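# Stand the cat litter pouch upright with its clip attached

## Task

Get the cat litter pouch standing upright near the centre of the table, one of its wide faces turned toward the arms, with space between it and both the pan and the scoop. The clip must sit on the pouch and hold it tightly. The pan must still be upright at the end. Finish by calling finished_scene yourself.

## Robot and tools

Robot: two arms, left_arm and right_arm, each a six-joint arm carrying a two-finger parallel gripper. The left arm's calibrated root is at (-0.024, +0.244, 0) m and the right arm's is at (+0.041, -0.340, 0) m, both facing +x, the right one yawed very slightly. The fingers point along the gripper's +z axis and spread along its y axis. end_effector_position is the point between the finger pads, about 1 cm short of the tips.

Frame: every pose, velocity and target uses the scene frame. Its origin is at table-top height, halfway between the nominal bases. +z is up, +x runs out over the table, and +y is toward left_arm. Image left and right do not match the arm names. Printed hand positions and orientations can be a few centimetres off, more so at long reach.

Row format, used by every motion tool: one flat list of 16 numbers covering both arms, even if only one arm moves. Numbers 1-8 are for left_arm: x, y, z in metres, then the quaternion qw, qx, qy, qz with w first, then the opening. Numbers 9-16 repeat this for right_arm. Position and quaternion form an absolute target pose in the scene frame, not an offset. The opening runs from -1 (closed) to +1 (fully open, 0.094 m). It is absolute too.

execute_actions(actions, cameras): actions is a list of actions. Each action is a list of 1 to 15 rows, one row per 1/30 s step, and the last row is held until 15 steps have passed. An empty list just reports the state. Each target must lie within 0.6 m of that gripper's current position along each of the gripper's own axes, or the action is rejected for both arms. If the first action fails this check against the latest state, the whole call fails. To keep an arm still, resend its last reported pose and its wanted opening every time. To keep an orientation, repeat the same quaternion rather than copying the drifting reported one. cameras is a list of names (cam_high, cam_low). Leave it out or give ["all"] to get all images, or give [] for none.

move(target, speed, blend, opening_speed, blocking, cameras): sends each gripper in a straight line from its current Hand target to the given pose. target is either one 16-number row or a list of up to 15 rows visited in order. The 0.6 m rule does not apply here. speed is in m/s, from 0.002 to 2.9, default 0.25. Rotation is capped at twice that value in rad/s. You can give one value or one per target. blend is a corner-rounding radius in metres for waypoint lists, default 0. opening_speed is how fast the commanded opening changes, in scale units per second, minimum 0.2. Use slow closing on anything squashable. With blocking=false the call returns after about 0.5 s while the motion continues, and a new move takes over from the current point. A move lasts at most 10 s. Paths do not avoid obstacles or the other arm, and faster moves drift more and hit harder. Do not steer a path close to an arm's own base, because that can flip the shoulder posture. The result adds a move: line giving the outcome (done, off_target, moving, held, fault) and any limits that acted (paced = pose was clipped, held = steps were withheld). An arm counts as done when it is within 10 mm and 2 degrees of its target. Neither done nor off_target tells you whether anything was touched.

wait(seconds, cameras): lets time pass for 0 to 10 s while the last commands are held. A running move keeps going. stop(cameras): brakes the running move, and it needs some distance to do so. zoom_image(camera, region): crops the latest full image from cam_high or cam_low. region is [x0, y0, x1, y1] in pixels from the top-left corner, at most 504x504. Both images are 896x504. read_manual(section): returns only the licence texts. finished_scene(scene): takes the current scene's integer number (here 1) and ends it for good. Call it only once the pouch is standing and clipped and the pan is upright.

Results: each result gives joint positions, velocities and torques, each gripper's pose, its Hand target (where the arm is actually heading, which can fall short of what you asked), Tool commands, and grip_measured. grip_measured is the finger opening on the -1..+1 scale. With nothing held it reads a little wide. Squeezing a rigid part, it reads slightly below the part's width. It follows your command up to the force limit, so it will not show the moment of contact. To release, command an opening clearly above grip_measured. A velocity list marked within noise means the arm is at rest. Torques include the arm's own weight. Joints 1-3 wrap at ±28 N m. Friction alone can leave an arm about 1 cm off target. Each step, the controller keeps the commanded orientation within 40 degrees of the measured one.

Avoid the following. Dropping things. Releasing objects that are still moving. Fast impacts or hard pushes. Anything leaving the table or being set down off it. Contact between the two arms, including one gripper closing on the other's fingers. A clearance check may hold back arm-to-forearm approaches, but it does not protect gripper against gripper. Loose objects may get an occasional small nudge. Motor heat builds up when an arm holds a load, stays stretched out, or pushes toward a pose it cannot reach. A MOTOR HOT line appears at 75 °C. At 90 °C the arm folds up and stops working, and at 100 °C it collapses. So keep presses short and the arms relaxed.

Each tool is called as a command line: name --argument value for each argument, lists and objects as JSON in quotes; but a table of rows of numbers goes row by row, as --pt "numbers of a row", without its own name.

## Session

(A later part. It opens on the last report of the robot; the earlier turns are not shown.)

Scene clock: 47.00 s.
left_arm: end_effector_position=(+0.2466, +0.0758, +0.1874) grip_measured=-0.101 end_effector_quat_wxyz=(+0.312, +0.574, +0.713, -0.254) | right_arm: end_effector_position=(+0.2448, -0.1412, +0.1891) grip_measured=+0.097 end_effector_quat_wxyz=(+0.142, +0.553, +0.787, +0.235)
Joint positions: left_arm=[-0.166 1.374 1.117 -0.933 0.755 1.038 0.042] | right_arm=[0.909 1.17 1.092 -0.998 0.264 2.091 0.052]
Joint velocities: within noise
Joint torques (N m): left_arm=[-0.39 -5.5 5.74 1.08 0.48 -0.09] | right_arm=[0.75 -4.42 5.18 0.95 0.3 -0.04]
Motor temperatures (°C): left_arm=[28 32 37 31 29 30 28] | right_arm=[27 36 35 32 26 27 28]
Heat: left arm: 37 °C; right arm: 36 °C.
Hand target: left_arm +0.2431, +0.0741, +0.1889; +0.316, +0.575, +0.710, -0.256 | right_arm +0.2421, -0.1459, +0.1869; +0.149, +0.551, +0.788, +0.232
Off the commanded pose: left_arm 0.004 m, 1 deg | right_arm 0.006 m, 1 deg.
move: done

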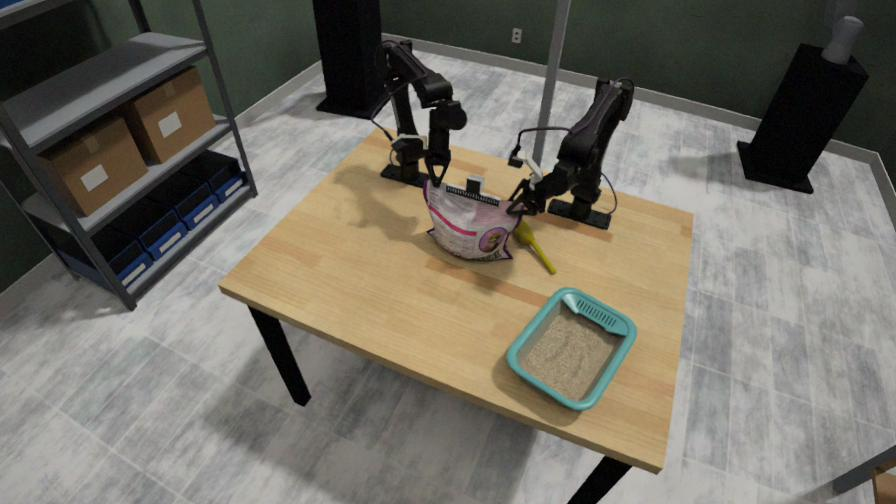

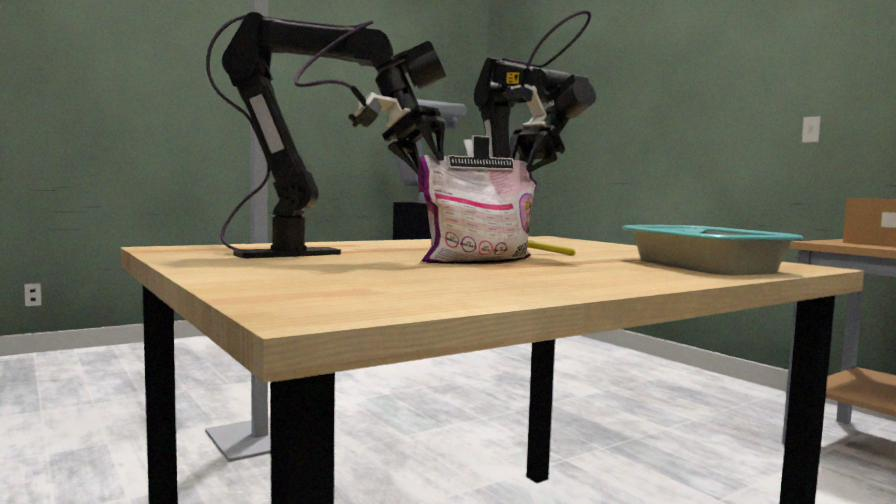

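Close, then lift, shift +x and lower in one sequence with checks.

move --target '[0.243,0.074,0.189,0.3161,0.5749,0.7099,-0.2559,-1,0.242,-0.146,0.187,0.149,0.551,0.788,0.232,-1]' --speed 0.05 --opening_speed 0.5 --cameras '[]'

move --target '[0.250,0.074,0.250,0.3161,0.5749,0.7099,-0.2559,-1,0.252,-0.146,0.252,0.149,0.551,0.788,0.232,-1]' --speed 0.05

zoom_image --camera "cam_low" --region '[380, 60, 620, 290]'

Scene clock: 49.50 s.
left_arm: end_effector_position=(+0.2478, +0.0760, +0.1874) grip_measured=-0.985 end_effector_quat_wxyz=(+0.313, +0.575, +0.713, -0.252) | right_arm: end_effector_position=(+0.2477, -0.1377, +0.1917) grip_measured=-0.985 end_effector_quat_wxyz=(+0.142, +0.554, +0.783, +0.245)
Joint positions: left_arm=[-0.166 1.374 1.117 -0.928 0.752 1.037 0.001] | right_arm=[0.909 1.17 1.092 -0.976 0.265 2.093 0.001]
Joint velocities: within noise
Joint torques (N m): left_arm=[-0.4 -5.53 5.81 1.04 0.48 -0.08] | right_arm=[0.53 -4.4 5.11 0.84 0.25 -0.06]
Motor temperatures (°C): left_arm=[28 32 36 31 29 30 28] | right_arm=[27 36 34 32 26 27 28]
Heat: left arm: 36 °C; right arm: 36 °C.
Hand target: left_arm +0.2431, +0.0741, +0.1889; +0.316, +0.575, +0.710, -0.256 | right_arm +0.2422, -0.1458, +0.1870; +0.149, +0.551, +0.788, +0.232
Off the commanded pose: left_arm 0.005 m, 1 deg | right_arm 0.011 m, 2 deg.
move: off_target (right_arm)
No camera images: "cameras" was empty.

Scene clock: 51.67 s.
left_arm: end_effector_position=(+0.2392, +0.0788, +0.2264) grip_measured=-0.985 end_effector_quat_wxyz=(+0.277, +0.570, +0.728, -0.260) | right_arm: end_effector_position=(+0.2419, -0.1368, +0.2316) grip_measured=-0.985 end_effector_quat_wxyz=(+0.117, +0.550, +0.797, +0.219)
Joint positions: left_arm=[-0.172 1.409 1.332 -1.187 0.73 1.04 0.001] | right_arm=[0.892 1.248 1.338 -1.201 0.207 2.075 0.001]
Joint velocities: within noise
Joint torques (N m): left_arm=[0.55 -4.77 11.23 1.15 0.75 -0.04] | right_arm=[-1.17 -4.25 10.71 0.74 0.72 -0.25]
Motor temperatures (°C): left_arm=[28 32 37 31 29 30 28] | right_arm=[27 36 35 31 26 27 28]
Heat: left arm: 37 °C; right arm: 36 °C.
Hand target: left_arm +0.2488, +0.0746, +0.2498; +0.316, +0.575, +0.710, -0.256 | right_arm +0.2513, -0.1461, +0.2517; +0.149, +0.551, +0.788, +0.232
Off the commanded pose: left_arm 0.026 m, 5 deg | right_arm 0.025 m, 4 deg.
move: off_target (left_arm, right_arm)

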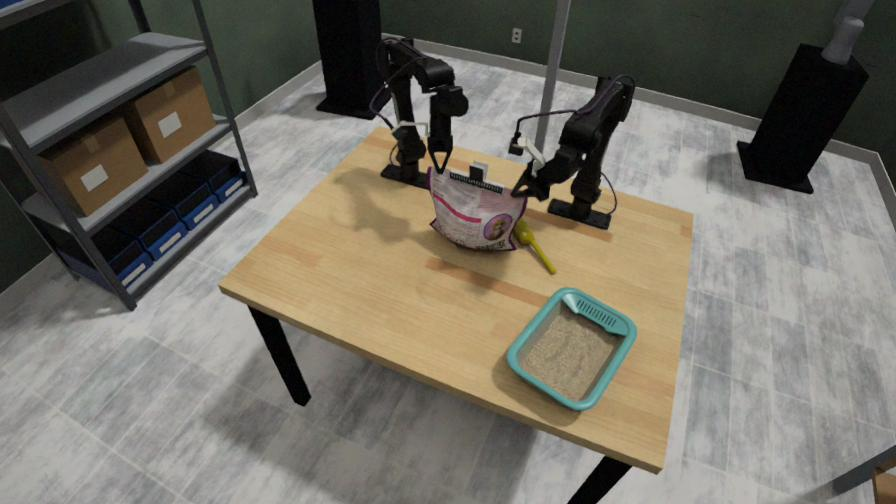

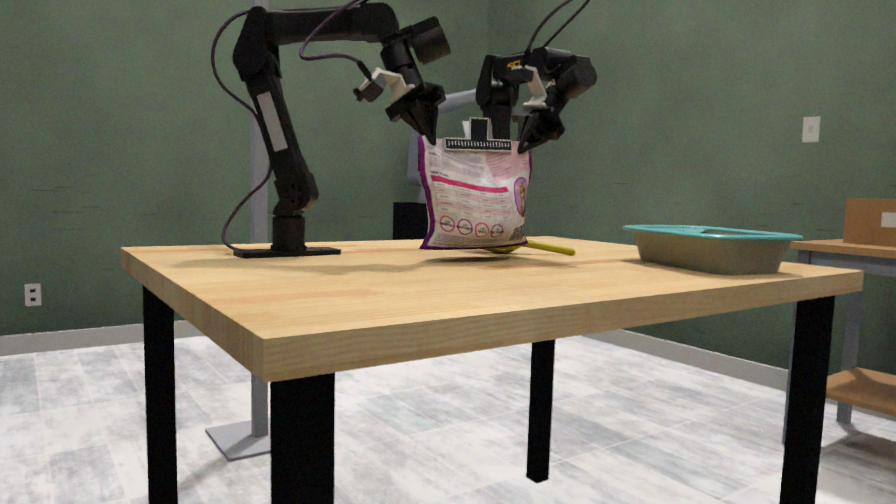

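Scaled by 2.100.

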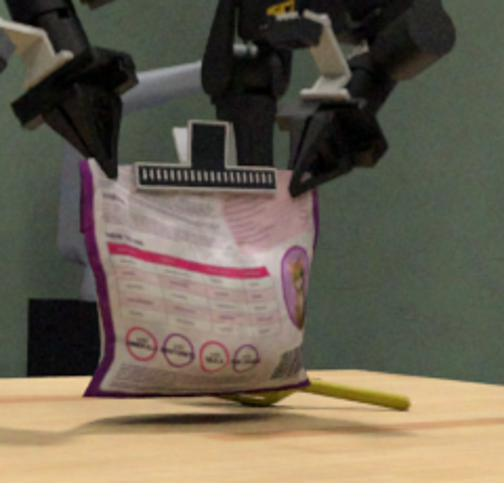

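move --pt "0.297 0.074 0.252 0.3161 0.5749 0.7099 -0.2559 -1 0.299 -0.146 0.252 0.157 0.569 0.774 0.228 -1" --pt "0.298 0.074 0.225 0.3161 0.5749 0.7099 -0.2559 -1 0.296 -0.146 0.222 0.160 0.572 0.772 0.228 -1" --pt "0.297 0.074 0.203 0.3161 0.5749 0.7099 -0.2559 -1 0.293 -0.146 0.198 0.160 0.572 0.772 0.228 -1" --speed 0.035

zoom_image --camera "cam_high" --region '[350, 130, 600, 330]'

zoom_image --camera "cam_low" --region '[380, 60, 620, 290]'

Scene clock: 55.40 s.
left_arm: end_effector_position=(+0.2974, +0.0775, +0.1950) grip_measured=-0.985 end_effector_quat_wxyz=(+0.296, +0.575, +0.720, -0.250) | right_arm: end_effector_position=(+0.2967, -0.1347, +0.1991) grip_measured=-0.985 end_effector_quat_wxyz=(+0.143, +0.571, +0.772, +0.239)
Joint positions: left_arm=[-0.143 1.59 1.364 -1.019 0.74 1.078 0.001] | right_arm=[0.758 1.313 1.217 -0.945 0.203 2.001 0.001]
Joint velocities: within noise
Joint torques (N m): left_arm=[-0.01 -7.77 5.7 1.21 0.78 0] | right_arm=[0.54 -5.97 5.45 0.86 0.53 -0.04]
Motor temperatures (°C): left_arm=[28 32 38 31 29 30 29] | right_arm=[27 36 35 32 26 27 28]
Heat: left arm: 38 °C; right arm: 36 °C.
Hand target: left_arm +0.2969, +0.0742, +0.2031; +0.316, +0.575, +0.710, -0.256 | right_arm +0.2932, -0.1458, +0.1980; +0.160, +0.572, +0.772, +0.228
Off the commanded pose: left_arm 0.009 m, 3 deg | right_arm 0.012 m, 2 deg.
move: off_target (left_arm, right_arm)

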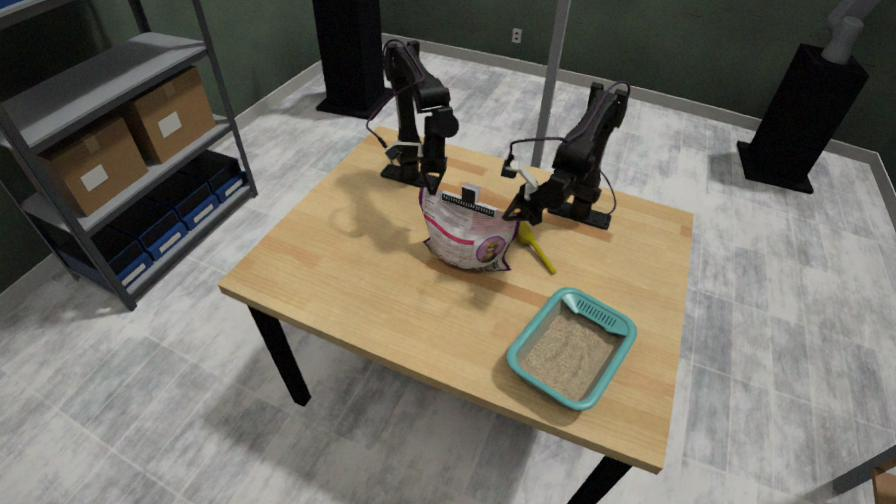

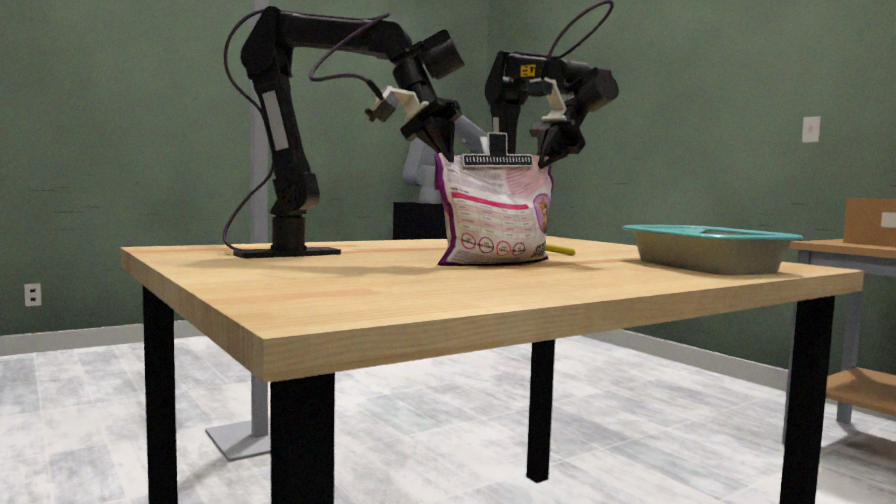

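Scaled by 2.016.

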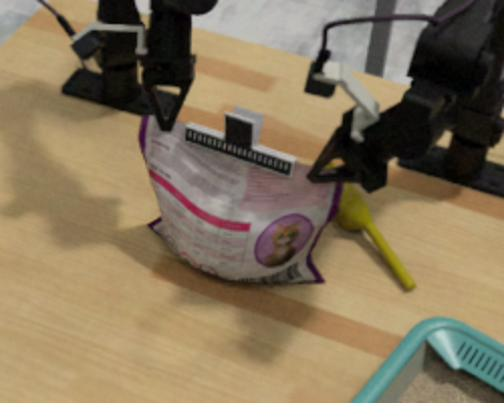

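Scaled by 2.100.

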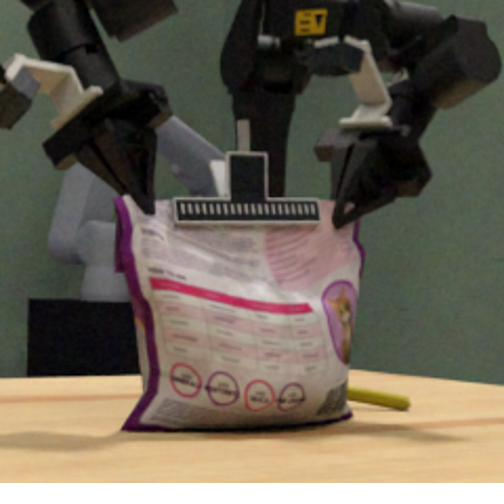

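move --pt "0.289 0.074 0.194 0.3161 0.5749 0.7099 -0.2559 -1 0.283 -0.146 0.190 0.157 0.565 0.777 0.230 -1" --pt "0.283 0.074 0.188 0.3161 0.5749 0.7099 -0.2559 -1 0.274 -0.146 0.184 0.155 0.560 0.780 0.230 -1" --speed 0.03

zoom_image --camera "cam_high" --region '[350, 130, 600, 330]'

zoom_image --camera "cam_low" --region '[380, 60, 620, 290]'

Scene clock: 56.73 s.
left_arm: end_effector_position=(+0.2873, +0.0767, +0.1881) grip_measured=-0.985 end_effector_quat_wxyz=(+0.313, +0.576, +0.713, -0.250) | right_arm: end_effector_position=(+0.2828, -0.1343, +0.1899) grip_measured=-0.985 end_effector_quat_wxyz=(+0.148, +0.562, +0.774, +0.251)
Joint positions: left_arm=[-0.143 1.528 1.258 -0.936 0.757 1.07 0.001] | right_arm=[0.804 1.251 1.125 -0.895 0.227 2.019 0.001]
Joint velocities: within noise
Joint torques (N m): left_arm=[-0.35 -6.41 5.16 1.1 0.52 -0.09] | right_arm=[0.72 -5.5 4.74 0.73 0.28 -0.11]
Motor temperatures (°C): left_arm=[28 32 37 31 29 30 29] | right_arm=[27 36 35 31 26 27 28]
Heat: left arm: 37 °C; right arm: 36 °C.
Hand target: left_arm +0.2831, +0.0741, +0.1880; +0.316, +0.575, +0.710, -0.256 | right_arm +0.2745, -0.1457, +0.1840; +0.155, +0.560, +0.781, +0.230
Off the commanded pose: left_arm 0.005 m, 1 deg | right_arm 0.016 m, 3 deg.
move: off_target (right_arm)

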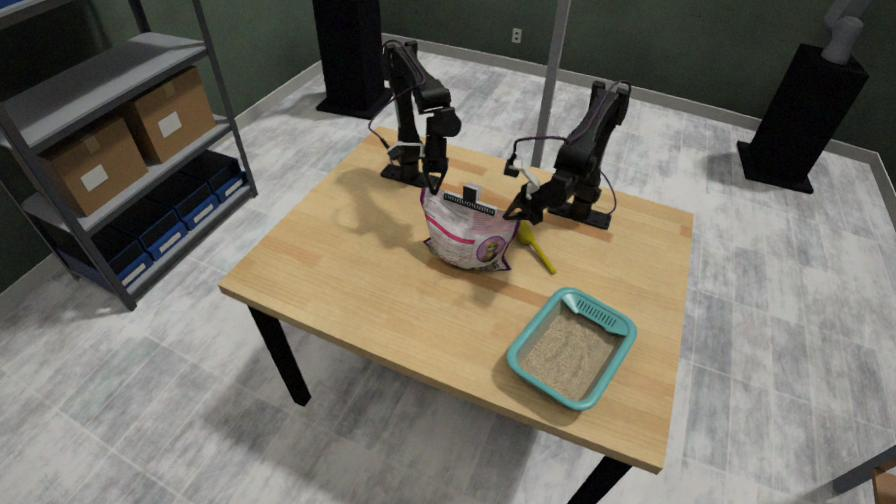

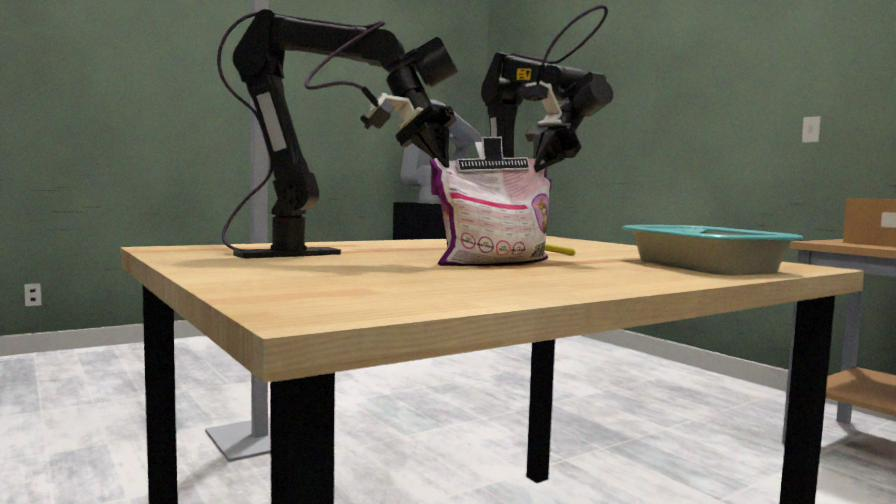

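Scaled by 2.016.

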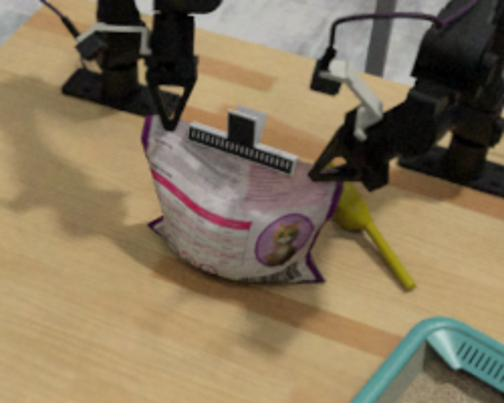

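Scaled by 2.100.

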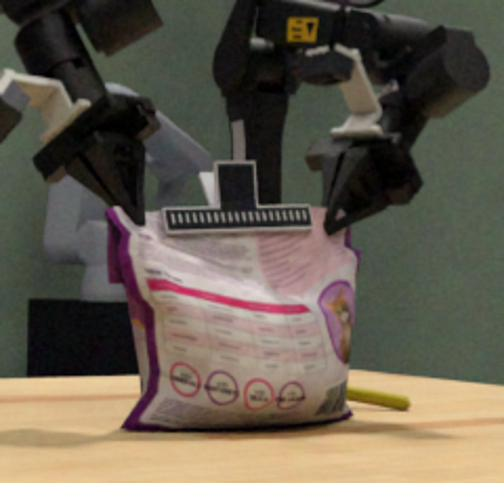

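Good. Release and retreat.

move --target '[0.281,0.074,0.185,0.3161,0.5749,0.7099,-0.2559,-0.4,0.276,-0.146,0.182,0.155,0.560,0.780,0.230,-0.3]' --speed 0.03 --opening_speed 0.35 --cameras '["cam_high","cam_low"]'

zoom_image --camera "cam_high" --region '[350, 130, 600, 330]'

move --pt "0.274 0.105 0.218 0.3161 0.5749 0.7099 -0.2559 -0.4 0.280 -0.147 0.228 0.155 0.560 0.780 0.230 -0.3" --pt "0.262 0.155 0.262 0.3161 0.5749 0.7099 -0.2559 -0.4 0.276 -0.158 0.265 0.155 0.560 0.780 0.230 -0.3" --speed 0.05

zoom_image --camera "cam_high" --region '[350, 130, 600, 330]'

zoom_image --camera "cam_low" --region '[380, 60, 620, 290]'

Scene clock: 59.17 s.
left_arm: end_effector_position=(+0.2854, +0.0769, +0.1811) grip_measured=-0.401 end_effector_quat_wxyz=(+0.310, +0.574, +0.715, -0.252) | right_arm: end_effector_position=(+0.2818, -0.1357, +0.1878) grip_measured=-0.303 end_effector_quat_wxyz=(+0.148, +0.562, +0.775, +0.248)
Joint positions: left_arm=[-0.143 1.527 1.231 -0.918 0.758 1.067 0.028] | right_arm=[0.804 1.249 1.118 -0.896 0.228 2.019 0.033]
Joint velocities: within noise
Joint torques (N m): left_arm=[-0.55 -7.19 5.79 1.05 0.51 -0.09] | right_arm=[0.05 -4.98 5.24 0.86 0.3 -0.11]
Motor temperatures (°C): left_arm=[28 32 37 31 29 30 29] | right_arm=[27 36 35 31 26 27 28]
Heat: left arm: 37 °C; right arm: 36 °C.
Hand target: left_arm +0.2811, +0.0741, +0.1849; +0.316, +0.575, +0.710, -0.256 | right_arm +0.2763, -0.1457, +0.1822; +0.155, +0.560, +0.780, +0.230
Off the commanded pose: left_arm 0.007 m, 1 deg | right_arm 0.013 m, 2 deg.
move: off_target (right_arm)

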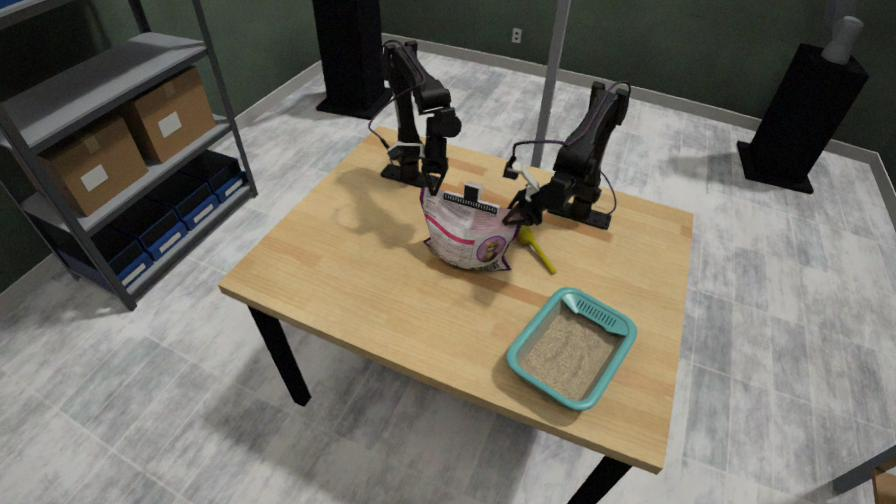

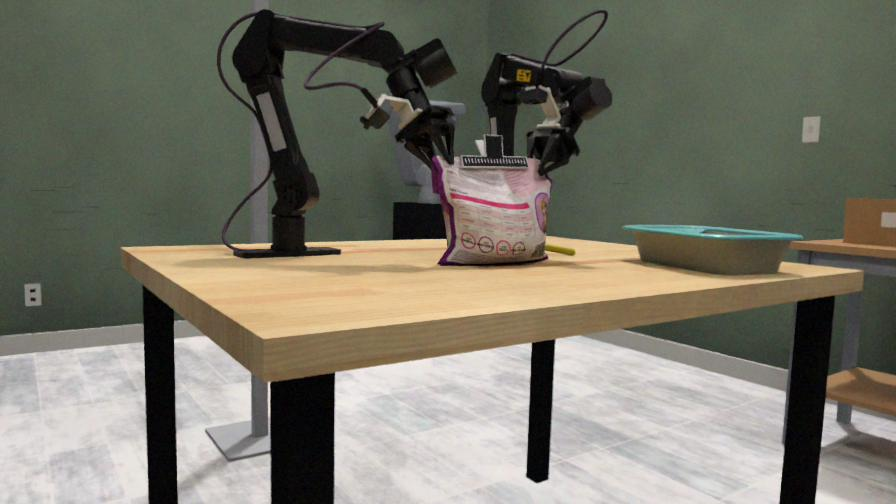

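Scaled by 2.016.

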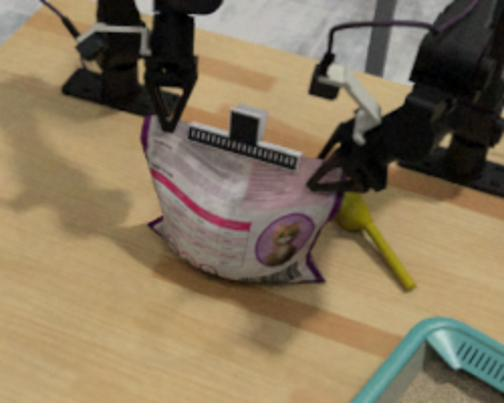

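Scene clock: 62.20 s.
left_arm: end_effector_position=(+0.2598, +0.1564, +0.2556) grip_measured=-0.401 end_effector_quat_wxyz=(+0.309, +0.578, +0.714, -0.248) | right_arm: end_effector_position=(+0.2752, -0.1544, +0.2619) grip_measured=-0.303 end_effector_quat_wxyz=(+0.152, +0.561, +0.778, +0.238)
Joint positions: left_arm=[0.147 1.537 1.559 -1.523 0.813 1.478 0.028] | right_arm=[0.774 1.269 1.443 -1.213 0.223 1.987 0.033]
Joint velocities: within noise
Joint torques (N m): left_arm=[0.39 -3.96 8.35 0.31 0.69 0.09] | right_arm=[-0.84 -2.67 8.34 0.83 0.14 -0.17]
Motor temperatures (°C): left_arm=[28 32 37 31 29 30 29] | right_arm=[27 36 36 31 26 27 28]
Heat: left arm: 37 °C; right arm: 36 °C.
Hand target: left_arm +0.2620, +0.1551, +0.2620; +0.317, +0.575, +0.710, -0.255 | right_arm +0.2760, -0.1581, +0.2650; +0.155, +0.560, +0.780, +0.231
Off the commanded pose: left_arm 0.007 m, 1 deg | right_arm 0.005 m, 1 deg.
move: done

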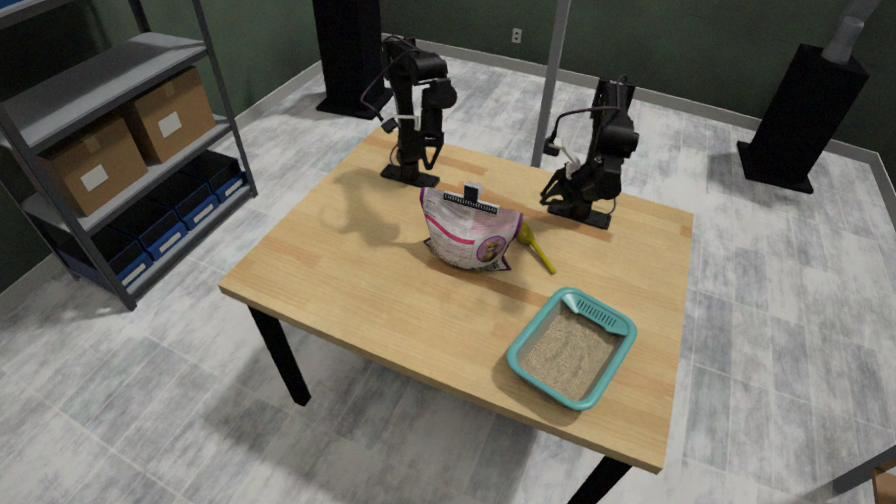

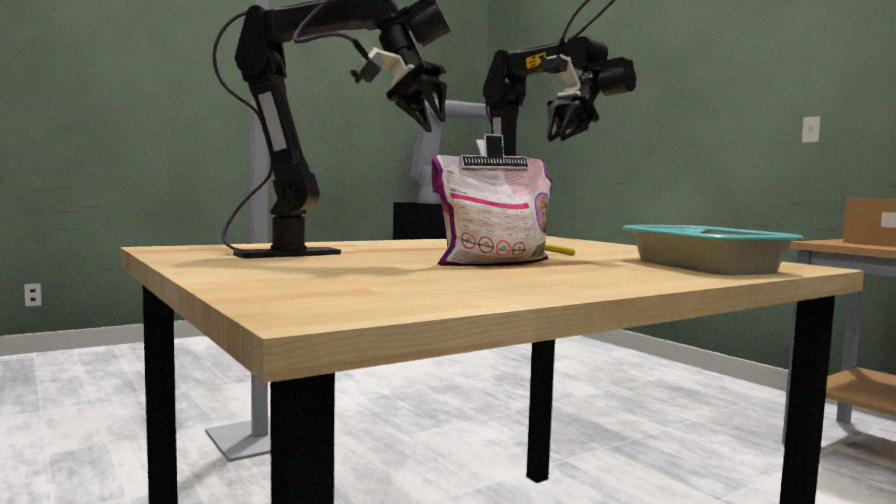

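Scaled by 2.016.

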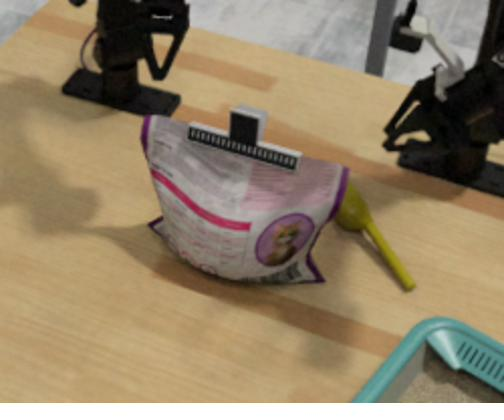

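Scaled by 2.100.

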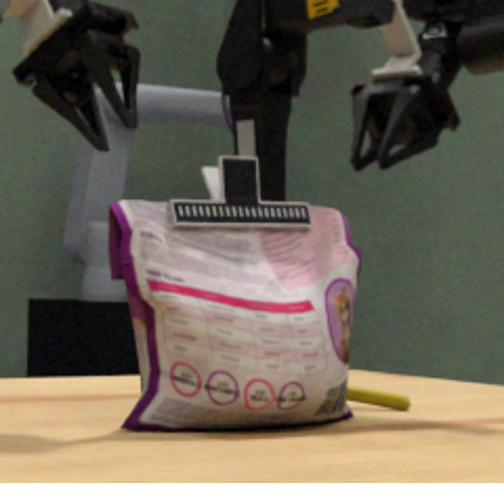

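finished_scene --scene 3

The scene is finished: the task was done.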